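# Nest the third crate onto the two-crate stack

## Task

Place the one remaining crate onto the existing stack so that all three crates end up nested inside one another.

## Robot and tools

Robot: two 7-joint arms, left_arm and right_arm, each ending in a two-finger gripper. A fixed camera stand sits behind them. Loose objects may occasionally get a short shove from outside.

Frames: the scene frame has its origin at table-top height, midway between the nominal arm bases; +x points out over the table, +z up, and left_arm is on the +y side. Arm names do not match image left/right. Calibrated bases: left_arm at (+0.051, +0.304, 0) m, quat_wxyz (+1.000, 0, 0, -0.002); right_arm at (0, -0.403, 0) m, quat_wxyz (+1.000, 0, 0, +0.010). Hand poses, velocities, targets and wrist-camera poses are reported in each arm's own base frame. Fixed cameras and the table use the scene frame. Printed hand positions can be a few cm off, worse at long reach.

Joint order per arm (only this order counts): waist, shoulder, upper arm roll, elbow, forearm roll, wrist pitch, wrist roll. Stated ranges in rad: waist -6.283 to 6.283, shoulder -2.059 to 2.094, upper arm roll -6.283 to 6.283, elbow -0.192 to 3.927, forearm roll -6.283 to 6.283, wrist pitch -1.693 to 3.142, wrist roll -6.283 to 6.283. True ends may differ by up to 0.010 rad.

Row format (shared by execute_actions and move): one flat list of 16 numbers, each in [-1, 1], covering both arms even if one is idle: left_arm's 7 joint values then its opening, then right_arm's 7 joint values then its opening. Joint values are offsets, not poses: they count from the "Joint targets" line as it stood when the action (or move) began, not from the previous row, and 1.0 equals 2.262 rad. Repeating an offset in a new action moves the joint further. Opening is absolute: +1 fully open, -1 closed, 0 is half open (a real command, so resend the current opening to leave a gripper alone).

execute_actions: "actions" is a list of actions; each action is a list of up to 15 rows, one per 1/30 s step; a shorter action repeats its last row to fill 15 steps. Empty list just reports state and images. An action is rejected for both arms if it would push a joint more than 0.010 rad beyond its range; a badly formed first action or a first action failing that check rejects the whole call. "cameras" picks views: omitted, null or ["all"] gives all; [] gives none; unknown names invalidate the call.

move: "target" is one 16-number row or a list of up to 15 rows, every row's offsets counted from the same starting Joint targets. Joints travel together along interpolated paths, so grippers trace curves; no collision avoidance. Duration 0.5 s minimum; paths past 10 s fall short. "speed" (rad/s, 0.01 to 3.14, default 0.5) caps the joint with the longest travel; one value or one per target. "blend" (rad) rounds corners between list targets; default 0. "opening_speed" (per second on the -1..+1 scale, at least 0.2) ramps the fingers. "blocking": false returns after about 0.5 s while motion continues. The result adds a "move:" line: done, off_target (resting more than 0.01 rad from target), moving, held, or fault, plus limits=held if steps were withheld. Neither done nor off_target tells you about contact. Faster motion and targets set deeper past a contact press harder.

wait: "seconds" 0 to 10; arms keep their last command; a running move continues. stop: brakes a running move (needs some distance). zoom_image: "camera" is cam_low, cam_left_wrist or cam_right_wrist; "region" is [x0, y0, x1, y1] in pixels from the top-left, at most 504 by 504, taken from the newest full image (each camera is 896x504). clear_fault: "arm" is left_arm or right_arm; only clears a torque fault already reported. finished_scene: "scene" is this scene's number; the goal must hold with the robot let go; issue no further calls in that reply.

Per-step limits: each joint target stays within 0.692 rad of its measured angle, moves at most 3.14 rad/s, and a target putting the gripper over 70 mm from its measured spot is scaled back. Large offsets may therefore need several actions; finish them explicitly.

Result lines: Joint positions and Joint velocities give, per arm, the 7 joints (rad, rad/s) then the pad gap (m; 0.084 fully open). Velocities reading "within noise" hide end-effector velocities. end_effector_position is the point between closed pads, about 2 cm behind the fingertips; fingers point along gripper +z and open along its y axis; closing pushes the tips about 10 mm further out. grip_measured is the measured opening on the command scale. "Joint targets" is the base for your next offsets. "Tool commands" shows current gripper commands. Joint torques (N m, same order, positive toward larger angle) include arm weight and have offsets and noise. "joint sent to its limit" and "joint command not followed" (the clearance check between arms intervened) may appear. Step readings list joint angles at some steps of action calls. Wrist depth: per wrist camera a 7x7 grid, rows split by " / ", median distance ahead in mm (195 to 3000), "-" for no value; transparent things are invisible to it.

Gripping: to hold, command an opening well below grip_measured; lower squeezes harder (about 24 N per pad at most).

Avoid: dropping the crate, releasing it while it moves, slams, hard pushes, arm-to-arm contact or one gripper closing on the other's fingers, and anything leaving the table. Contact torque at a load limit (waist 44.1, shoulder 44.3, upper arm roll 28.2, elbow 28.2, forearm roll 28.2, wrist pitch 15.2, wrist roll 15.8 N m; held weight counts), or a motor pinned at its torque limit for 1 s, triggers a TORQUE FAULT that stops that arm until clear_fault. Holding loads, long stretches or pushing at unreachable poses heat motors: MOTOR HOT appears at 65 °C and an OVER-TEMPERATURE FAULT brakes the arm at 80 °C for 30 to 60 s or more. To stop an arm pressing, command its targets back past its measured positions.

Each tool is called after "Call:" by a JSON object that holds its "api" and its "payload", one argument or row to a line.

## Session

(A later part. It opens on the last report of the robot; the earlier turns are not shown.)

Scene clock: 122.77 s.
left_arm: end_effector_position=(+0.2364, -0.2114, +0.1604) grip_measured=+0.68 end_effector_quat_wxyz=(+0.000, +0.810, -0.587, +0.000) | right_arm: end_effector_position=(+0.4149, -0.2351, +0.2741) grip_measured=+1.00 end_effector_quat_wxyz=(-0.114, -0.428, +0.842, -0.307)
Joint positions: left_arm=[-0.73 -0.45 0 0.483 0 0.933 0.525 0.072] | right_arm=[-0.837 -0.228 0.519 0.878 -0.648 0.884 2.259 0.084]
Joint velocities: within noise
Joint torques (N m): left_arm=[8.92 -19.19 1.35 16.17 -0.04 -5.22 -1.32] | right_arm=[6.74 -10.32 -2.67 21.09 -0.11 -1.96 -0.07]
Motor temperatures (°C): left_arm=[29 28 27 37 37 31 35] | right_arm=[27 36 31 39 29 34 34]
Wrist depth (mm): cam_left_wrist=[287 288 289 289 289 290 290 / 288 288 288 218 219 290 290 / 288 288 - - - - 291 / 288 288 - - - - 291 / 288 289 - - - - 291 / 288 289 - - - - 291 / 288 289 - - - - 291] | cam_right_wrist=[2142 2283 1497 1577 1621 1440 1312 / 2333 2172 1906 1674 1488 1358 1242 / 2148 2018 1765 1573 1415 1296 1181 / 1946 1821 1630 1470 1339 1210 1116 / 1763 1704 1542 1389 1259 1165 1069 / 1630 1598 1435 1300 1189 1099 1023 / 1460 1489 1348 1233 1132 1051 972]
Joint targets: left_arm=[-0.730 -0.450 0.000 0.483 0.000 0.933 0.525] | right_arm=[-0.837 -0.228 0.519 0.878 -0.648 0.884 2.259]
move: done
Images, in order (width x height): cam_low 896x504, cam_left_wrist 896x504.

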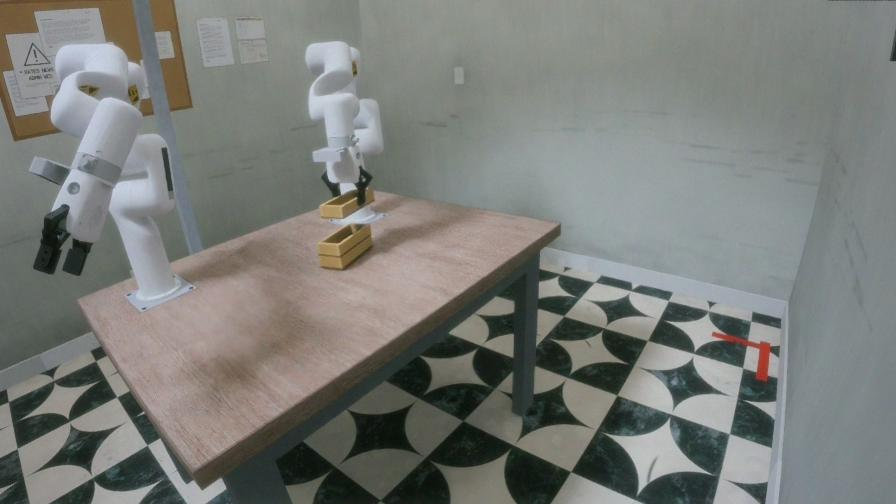

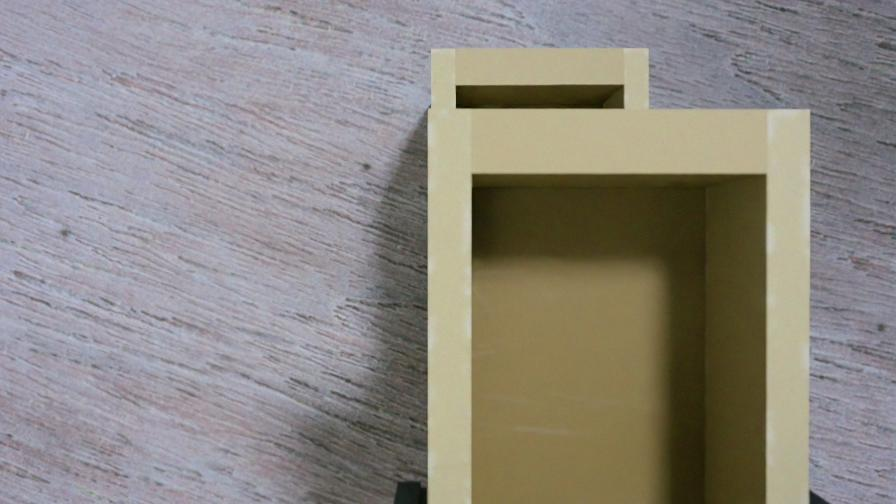

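Call:
{"api": "move", "payload": {
  "target": [-0.0238,0.0981,0,0.0222,0,-0.0759,-0.0242,0,0,0,0,0,0,0,0,1],
  "speed": 0.12,
  "cameras": ["cam_low"]
}}

Call:
{"api": "zoom_image", "payload": {
  "camera": "cam_low",
  "region": [310, 200, 380, 280]
}}

Scene clock: 127.57 s.
left_arm: end_effector_position=(+0.2503, -0.2492, +0.1182) grip_measured=+0.68 end_effector_quat_wxyz=(+0.000, +0.810, -0.586, +0.000) | right_arm: end_effector_position=(+0.4149, -0.2351, +0.2741) grip_measured=+1.00 end_effector_quat_wxyz=(-0.114, -0.428, +0.842, -0.307)
Joint positions: left_arm=[-0.783 -0.228 0 0.533 0 0.761 0.47 0.072] | right_arm=[-0.837 -0.228 0.519 0.878 -0.648 0.884 2.259 0.084]
Joint velocities: within noise
Joint torques (N m): left_arm=[-9.72 -9.1 1.19 21.22 -0.02 -5.11 -1.26] | right_arm=[7.28 -10.31 -2.62 21.21 0.02 -1.92 -0.1]
Motor temperatures (°C): left_arm=[29 28 27 37 37 31 35] | right_arm=[27 36 31 39 29 34 34]
Wrist depth (mm): cam_left_wrist=[246 246 246 247 247 248 248 / 246 246 247 247 247 248 248 / 246 246 - - - - 248 / 246 247 - - - - 249 / 246 247 - - - - 249 / 247 247 - - - - 249 / 247 247 - - - - 249] | cam_right_wrist=[2137 2262 1496 1580 1608 1445 1310 / 2271 2190 1895 1672 1501 1356 1236 / 2138 2016 1761 1570 1417 1281 1178 / 1945 1837 1636 1452 1332 1219 1116 / 1771 1720 1526 1378 1257 1164 1076 / 1616 1586 1423 1303 1190 1105 1021 / 1478 1490 1356 1238 1141 1055 973]
Joint targets: left_arm=[-0.783 -0.228 0.000 0.533 0.000 0.761 0.470] | right_arm=[-0.837 -0.228 0.519 0.878 -0.648 0.884 2.259]
move: done
Images, in order (width x height): cam_low 896x504.

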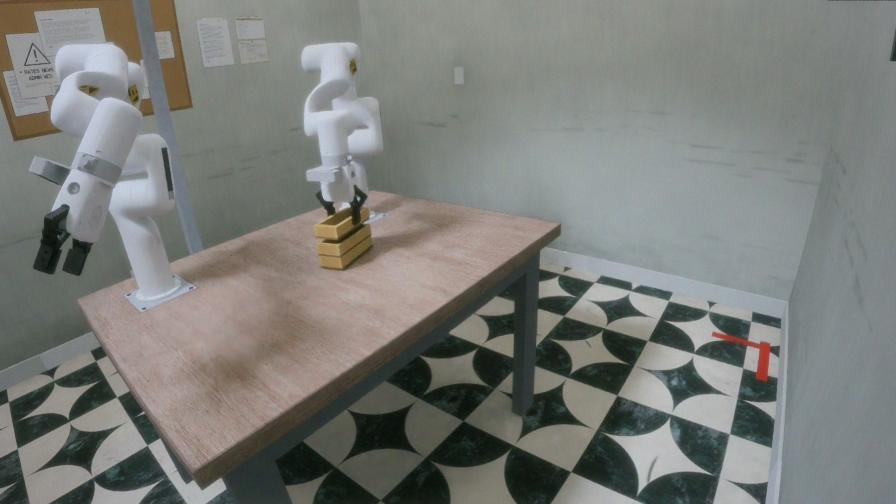

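Scaled by 6.300 from the camera's 896x504 image, which has a finer 1280x720 frame.

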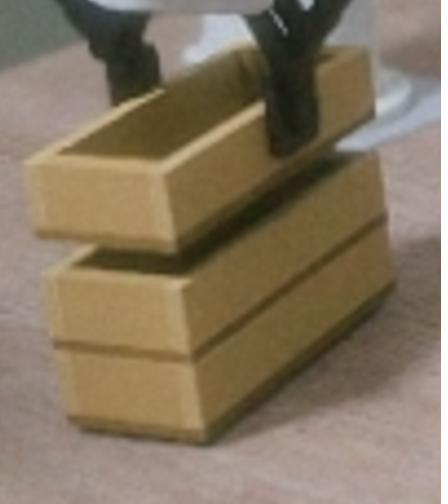

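Call:
{"api": "move", "payload": {
  "target": [0,0.0138,0,-0.0066,0,-0.0205,0,0,0,0,0,0,0,0,0,1],
  "speed": 0.04,
  "cameras": ["cam_low","cam_left_wrist"]
}}

Call:
{"api": "zoom_image", "payload": {
  "camera": "cam_low",
  "region": [310, 200, 380, 280]
}}

Scene clock: 130.43 s.
left_arm: end_effector_position=(+0.2504, -0.2492, +0.1053) grip_measured=+0.68 end_effector_quat_wxyz=(+0.000, +0.810, -0.586, +0.000) | right_arm: end_effector_position=(+0.4149, -0.2351, +0.2741) grip_measured=+1.00 end_effector_quat_wxyz=(-0.114, -0.428, +0.842, -0.307)
Joint positions: left_arm=[-0.783 -0.197 0 0.518 0 0.715 0.47 0.072] | right_arm=[-0.837 -0.228 0.519 0.878 -0.648 0.884 2.259 0.084]
Joint velocities: within noise
Joint torques (N m): left_arm=[-9.37 -9.45 0.84 14.59 0.03 -5.12 -1.19] | right_arm=[7.58 -10.3 -2.71 21.1 -0.01 -1.91 -0.14]
Motor temperatures (°C): left_arm=[29 28 27 37 37 31 35] | right_arm=[27 36 31 39 29 34 34]
Wrist depth (mm): cam_left_wrist=[233 233 234 234 234 235 235 / 233 234 234 234 234 235 235 / 233 233 - - - - 235 / 234 234 - - - - 236 / 234 234 - - - - 236 / 234 234 - - - - 236 / 234 234 - - - - 236] | cam_right_wrist=[2148 2273 1490 1585 1619 1452 1318 / 2314 2195 1905 1656 1497 1354 1234 / 2140 1992 1759 1579 1409 1297 1184 / 1948 1831 1624 1457 1330 1213 1120 / 1774 1730 1528 1388 1266 1164 1074 / 1620 1580 1427 1297 1187 1104 1013 / 1470 1504 1344 1236 1133 1051 974]
Joint targets: left_arm=[-0.783 -0.197 0.000 0.518 0.000 0.715 0.470] | right_arm=[-0.837 -0.228 0.519 0.878 -0.648 0.884 2.259]
move: done
Images, in order (width x height): cam_low 896x504, cam_left_wrist 896x504.

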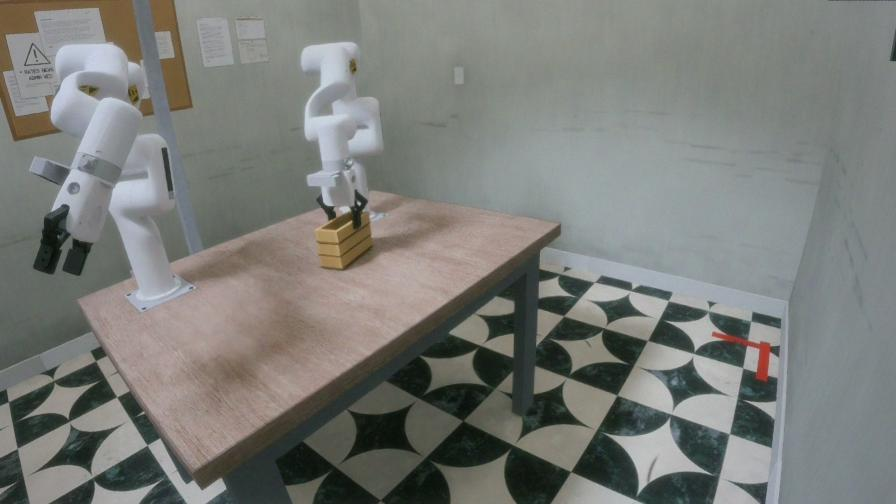

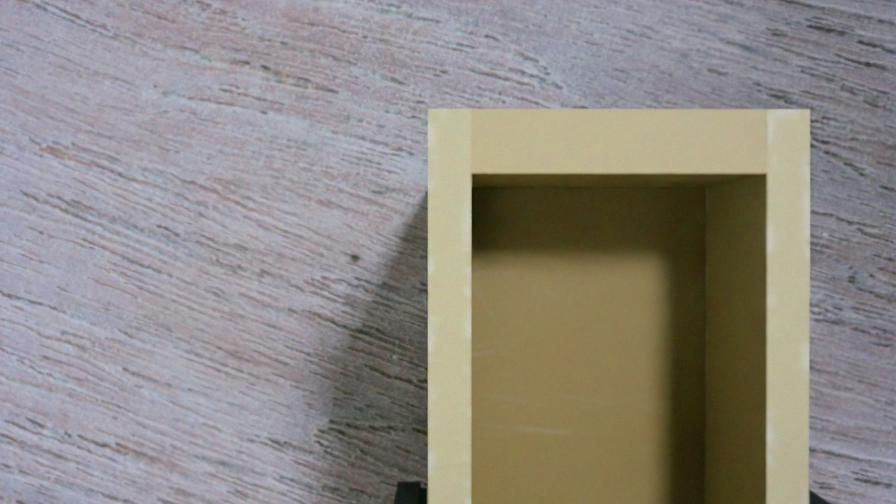

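Scaled by 6.300 from the camera's 896x504 image, which has a finer 1280x720 frame.

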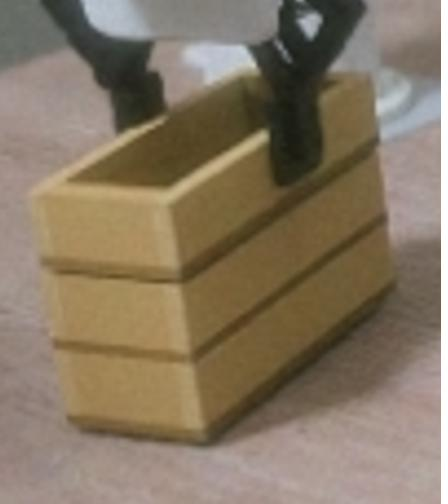

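Call:
{"api": "move", "payload": {
  "target": [0,0.0027,0,-0.0013,0,-0.0039,0,0,0,0,0,0,0,0,0,1],
  "speed": 0.02,
  "cameras": ["cam_low","cam_left_wrist"]
}}

Call:
{"api": "zoom_image", "payload": {
  "camera": "cam_low",
  "region": [310, 200, 380, 280]
}}

Scene clock: 132.50 s.
left_arm: end_effector_position=(+0.2503, -0.2491, +0.1028) grip_measured=+0.68 end_effector_quat_wxyz=(+0.000, +0.810, -0.586, +0.000) | right_arm: end_effector_position=(+0.4149, -0.2351, +0.2741) grip_measured=+1.00 end_effector_quat_wxyz=(-0.114, -0.428, +0.842, -0.307)
Joint positions: left_arm=[-0.783 -0.191 0 0.515 0 0.706 0.47 0.072] | right_arm=[-0.837 -0.228 0.519 0.878 -0.648 0.884 2.259 0.084]
Joint velocities: within noise
Joint torques (N m): left_arm=[-9.07 -9.33 0.62 14.36 -0.1 -5.14 -1.19] | right_arm=[7.38 -10.25 -2.49 21.03 -0.02 -1.95 -0.13]
Motor temperatures (°C): left_arm=[29 28 27 37 37 31 35] | right_arm=[27 36 31 39 29 34 34]
Wrist depth (mm): cam_left_wrist=[231 231 231 232 232 232 233 / 231 231 231 232 232 232 233 / 231 231 - - - - 233 / 231 231 - - - - 233 / 231 231 - - - - 233 / 231 232 - - - - 234 / 232 232 - - - - 234] | cam_right_wrist=[2157 2279 1491 1576 1612 1456 1318 / 2324 2193 1873 1667 1500 1363 1239 / 2138 2016 1757 1559 1412 1292 1187 / 1937 1822 1629 1456 1325 1205 1115 / 1764 1714 1537 1395 1262 1167 1075 / 1612 1578 1426 1294 1194 1095 1015 / 1465 1493 1352 1236 1142 1054 971]
Joint targets: left_arm=[-0.783 -0.191 0.000 0.515 0.000 0.706 0.470] | right_arm=[-0.837 -0.228 0.519 0.878 -0.648 0.884 2.259]
move: done
Images, in order (width x height): cam_low 896x504, cam_left_wrist 896x504.

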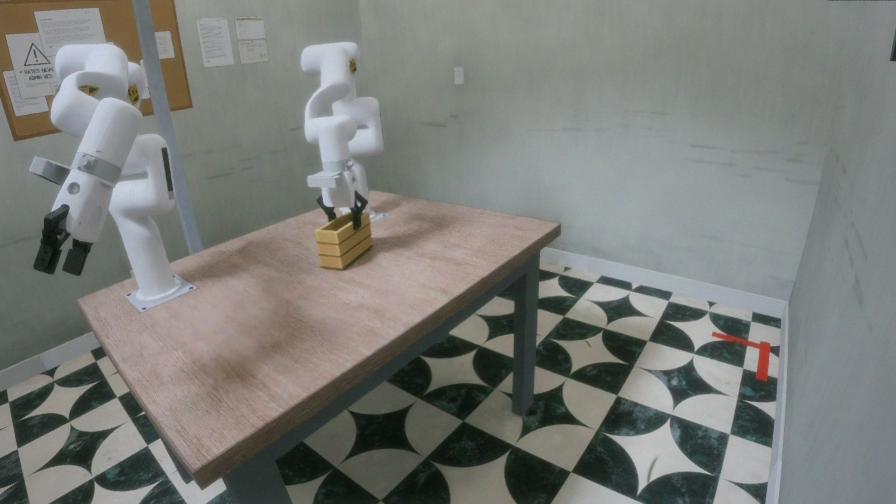

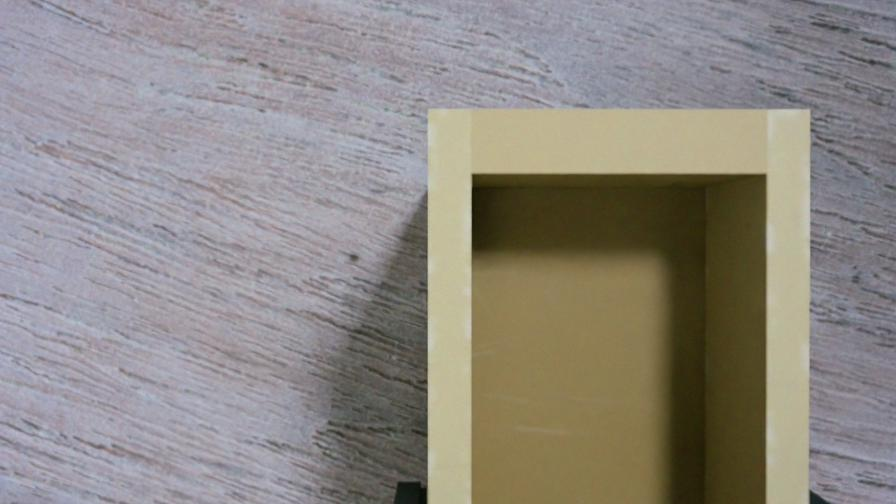

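Scaled by 6.300 from the camera's 896x504 image, which has a finer 1280x720 frame.

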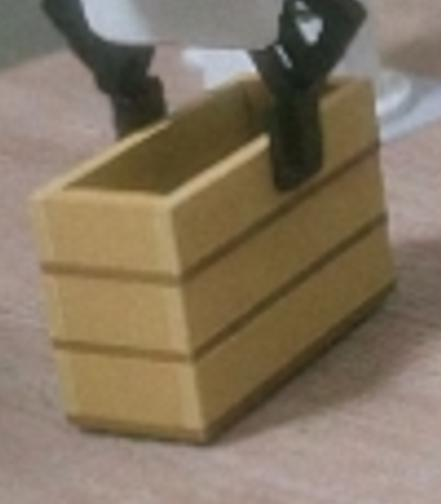

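Call:
{"api": "move", "payload": {
  "target": [0,0.0013,0,-0.0006,0,-0.0019,0,0,0,0,0,0,0,0,0,1],
  "speed": 0.02,
  "cameras": ["cam_left_wrist"]
}}

Scene clock: 133.77 s.
left_arm: end_effector_position=(+0.2504, -0.2492, +0.1017) grip_measured=+0.68 end_effector_quat_wxyz=(+0.000, +0.810, -0.586, +0.000) end_effector_velocity=(-0.001, +0.000, -0.001) end_effector_angular_velocity=(+0.001, +0.000, -0.002) | right_arm: end_effector_position=(+0.4149, -0.2351, +0.2741) grip_measured=+1.00 end_effector_quat_wxyz=(-0.114, -0.428, +0.842, -0.307)
Joint positions: left_arm=[-0.783 -0.188 0 0.514 0 0.701 0.47 0.072] | right_arm=[-0.837 -0.228 0.519 0.878 -0.648 0.884 2.259 0.084]
Joint velocities: left_arm=[-0.001 0.002 0 -0.002 0 -0.003 0 -0.001] | right_arm=[within noise]
Joint torques (N m): left_arm=[-8.62 -2.17 0.41 7.59 0.02 -3.62 -1.25] | right_arm=[7.28 -10.24 -2.6 21.2 0.05 -1.98 -0.08]
Motor temperatures (°C): left_arm=[29 28 27 37 37 31 35] | right_arm=[27 36 31 39 29 34 34]
Wrist depth (mm): cam_left_wrist=[230 230 231 231 231 232 232 / 230 230 230 231 231 232 232 / 230 230 - - - - 232 / 230 230 - - - - 232 / 230 231 - - - - 233 / 230 231 - - - - 233 / 231 231 - - - - 233] | cam_right_wrist=[2122 2264 1497 1588 1606 1448 1318 / 2308 2195 1898 1659 1500 1359 1230 / 2152 2023 1771 1577 1412 1286 1181 / 1934 1834 1614 1469 1330 1214 1120 / 1784 1728 1534 1389 1259 1161 1080 / 1617 1602 1433 1292 1186 1098 1021 / 1466 1497 1350 1236 1143 1054 974]
Joint targets: left_arm=[-0.783 -0.188 0.000 0.514 0.000 0.701 0.470] | right_arm=[-0.837 -0.228 0.519 0.878 -0.648 0.884 2.259]
move: done
Images, in order (width x height): cam_left_wrist 896x504.

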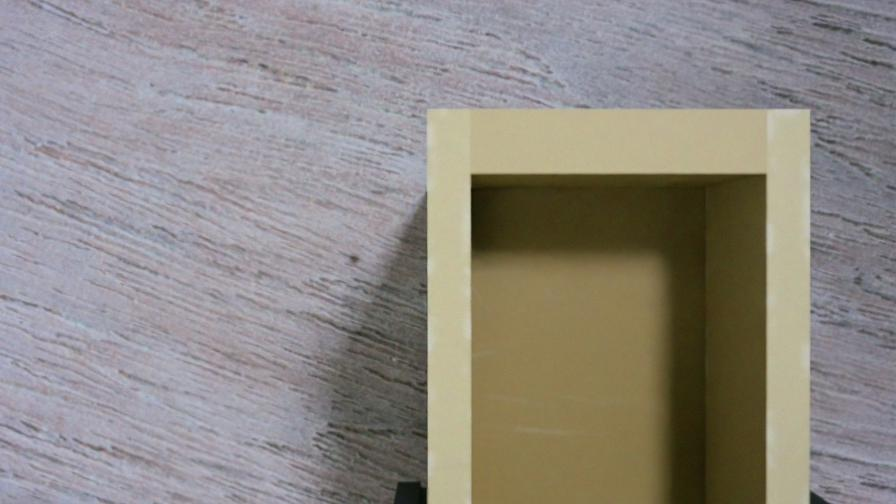

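Call:
{"api": "move", "payload": {
  "target": [0,0,0,0,0,0,0,1,0,0,0,0,0,0,0,1],
  "opening_speed": 0.4,
  "cameras": []
}}

Call:
{"api": "move", "payload": {
  "target": [
    [0,-0.0177,0,0.0084,0,0.0265,0,1,0,0,0,0,0,0,0,1],
    [0,-0.0818,0,0.0668,0,0.149,0,1,0,0,0,0,0,0,0,1]
  ],
  "speed": [0.1,0.25],
  "blend": [0.02,0],
  "cameras": ["cam_left_wrist","cam_low"]
}}

Call:
{"api": "zoom_image", "payload": {
  "camera": "cam_low",
  "region": [310, 200, 380, 280]
}}

Scene clock: 137.70 s.
left_arm: end_effector_position=(+0.2502, -0.2491, +0.1015) grip_measured=+1.00 end_effector_quat_wxyz=(+0.000, +0.810, -0.586, +0.000) | right_arm: end_effector_position=(+0.4149, -0.2351, +0.2741) grip_measured=+1.00 end_effector_quat_wxyz=(-0.114, -0.428, +0.842, -0.307)
Joint positions: left_arm=[-0.783 -0.188 0 0.514 0 0.701 0.47 0.084] | right_arm=[-0.837 -0.228 0.519 0.878 -0.648 0.884 2.259 0.084]
Joint velocities: within noise
Joint torques (N m): left_arm=[-7.82 -19.79 -0.03 19.88 0 -5.04 -1.07] | right_arm=[7.63 -10.1 -2.48 21.21 -0.01 -1.93 -0.19]
Motor temperatures (°C): left_arm=[29 28 27 37 37 31 35] | right_arm=[27 36 31 39 29 34 34]
Wrist depth (mm): cam_left_wrist=[229 229 230 230 231 231 231 / 229 229 230 230 231 231 232 / 229 230 - - - - 232 / 230 230 - - - - 232 / 230 230 - - - - 232 / 230 230 - - - - 232 / 230 230 - - - - 232] | cam_right_wrist=[2139 2277 1489 1590 1607 1446 1312 / 2298 2175 1900 1669 1506 1366 1228 / 2136 2016 1759 1562 1421 1285 1180 / 1951 1849 1630 1462 1329 1225 1120 / 1781 1703 1530 1377 1266 1160 1075 / 1612 1572 1425 1299 1194 1103 1018 / 1467 1480 1363 1230 1135 1055 970]
Joint targets: left_arm=[-0.783 -0.188 0.000 0.514 0.000 0.701 0.470] | right_arm=[-0.837 -0.228 0.519 0.878 -0.648 0.884 2.259]
move: done
No camera images: "cameras" was empty.

Scene clock: 139.93 s.
left_arm: end_effector_position=(+0.2497, -0.2486, +0.2000) grip_measured=+1.00 end_effector_quat_wxyz=(+0.000, +0.810, -0.586, -0.001) | right_arm: end_effector_position=(+0.4149, -0.2351, +0.2741) grip_measured=+1.00 end_effector_quat_wxyz=(-0.114, -0.428, +0.842, -0.307)
Joint positions: left_arm=[-0.783 -0.373 0 0.665 0 1.038 0.47 0.084] | right_arm=[-0.837 -0.228 0.519 0.878 -0.648 0.884 2.259 0.084]
Joint velocities: within noise
Joint torques (N m): left_arm=[-7.73 -22.08 -0.38 22.76 -0.08 -0.57 -1.05] | right_arm=[7.51 -10.27 -2.6 21.18 0.08 -1.97 -0.17]
Motor temperatures (°C): left_arm=[28 28 27 37 37 31 35] | right_arm=[27 36 31 39 29 34 34]
Wrist depth (mm): cam_left_wrist=[326 327 327 328 328 329 330 / 327 327 327 328 329 329 330 / 327 328 328 328 219 329 331 / 327 328 328 248 248 330 331 / 327 328 329 248 248 330 331 / 328 329 328 248 249 330 331 / 327 329 329 249 249 331 332] | cam_right_wrist=[2141 2278 1504 1598 1609 1450 1319 / 2338 2195 1885 1666 1504 1359 1244 / 2165 2002 1755 1553 1424 1290 1181 / 1947 1829 1644 1456 1324 1214 1118 / 1771 1706 1540 1388 1257 1159 1074 / 1615 1587 1429 1302 1186 1103 1022 / 1469 1488 1354 1228 1138 1050 976]
Joint targets: left_arm=[-0.783 -0.373 0.000 0.665 0.000 1.038 0.470] | right_arm=[-0.837 -0.228 0.519 0.878 -0.648 0.884 2.259]
move: done
Images, in order (width x height): cam_low 896x504, cam_left_wrist 896x504.

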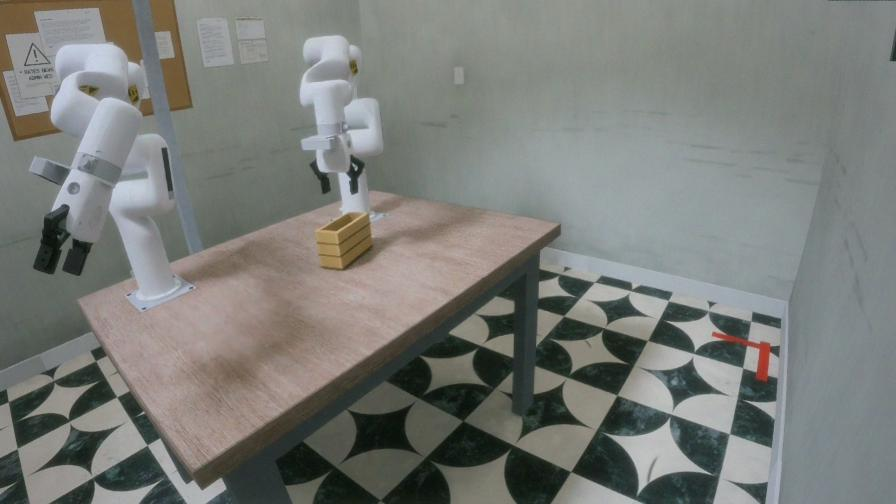

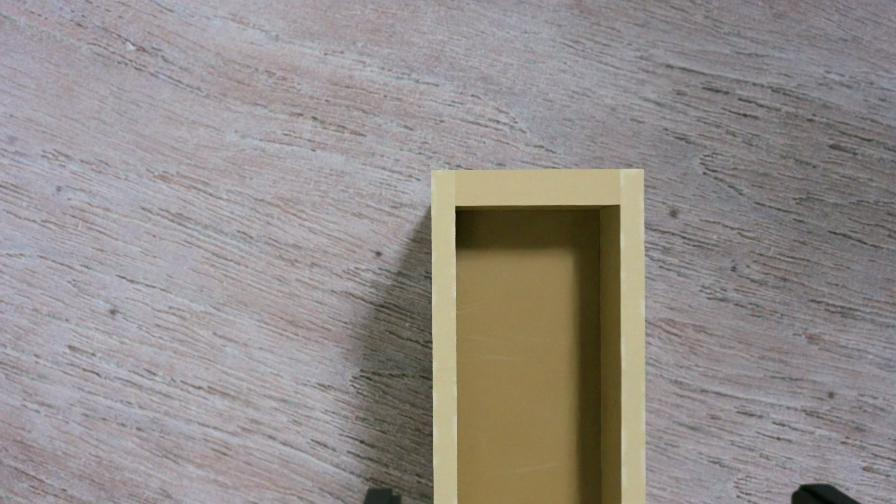

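Scaled by 6.300 from the camera's 896x504 image, which has a finer 1280x720 frame.

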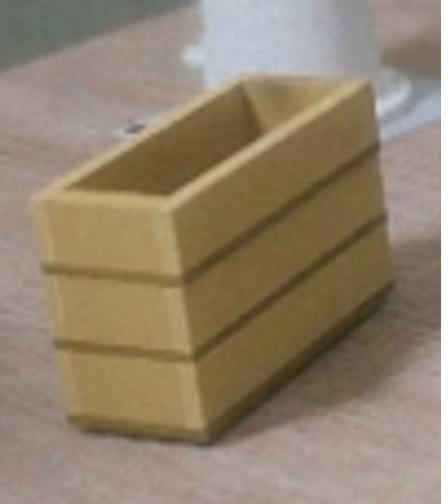

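Nested and level (floor 248 mm uniform as in scene 1).

Call:
{"api": "finished_scene", "payload": {
  "scene": 2
}}

The scene is finished: the task was done.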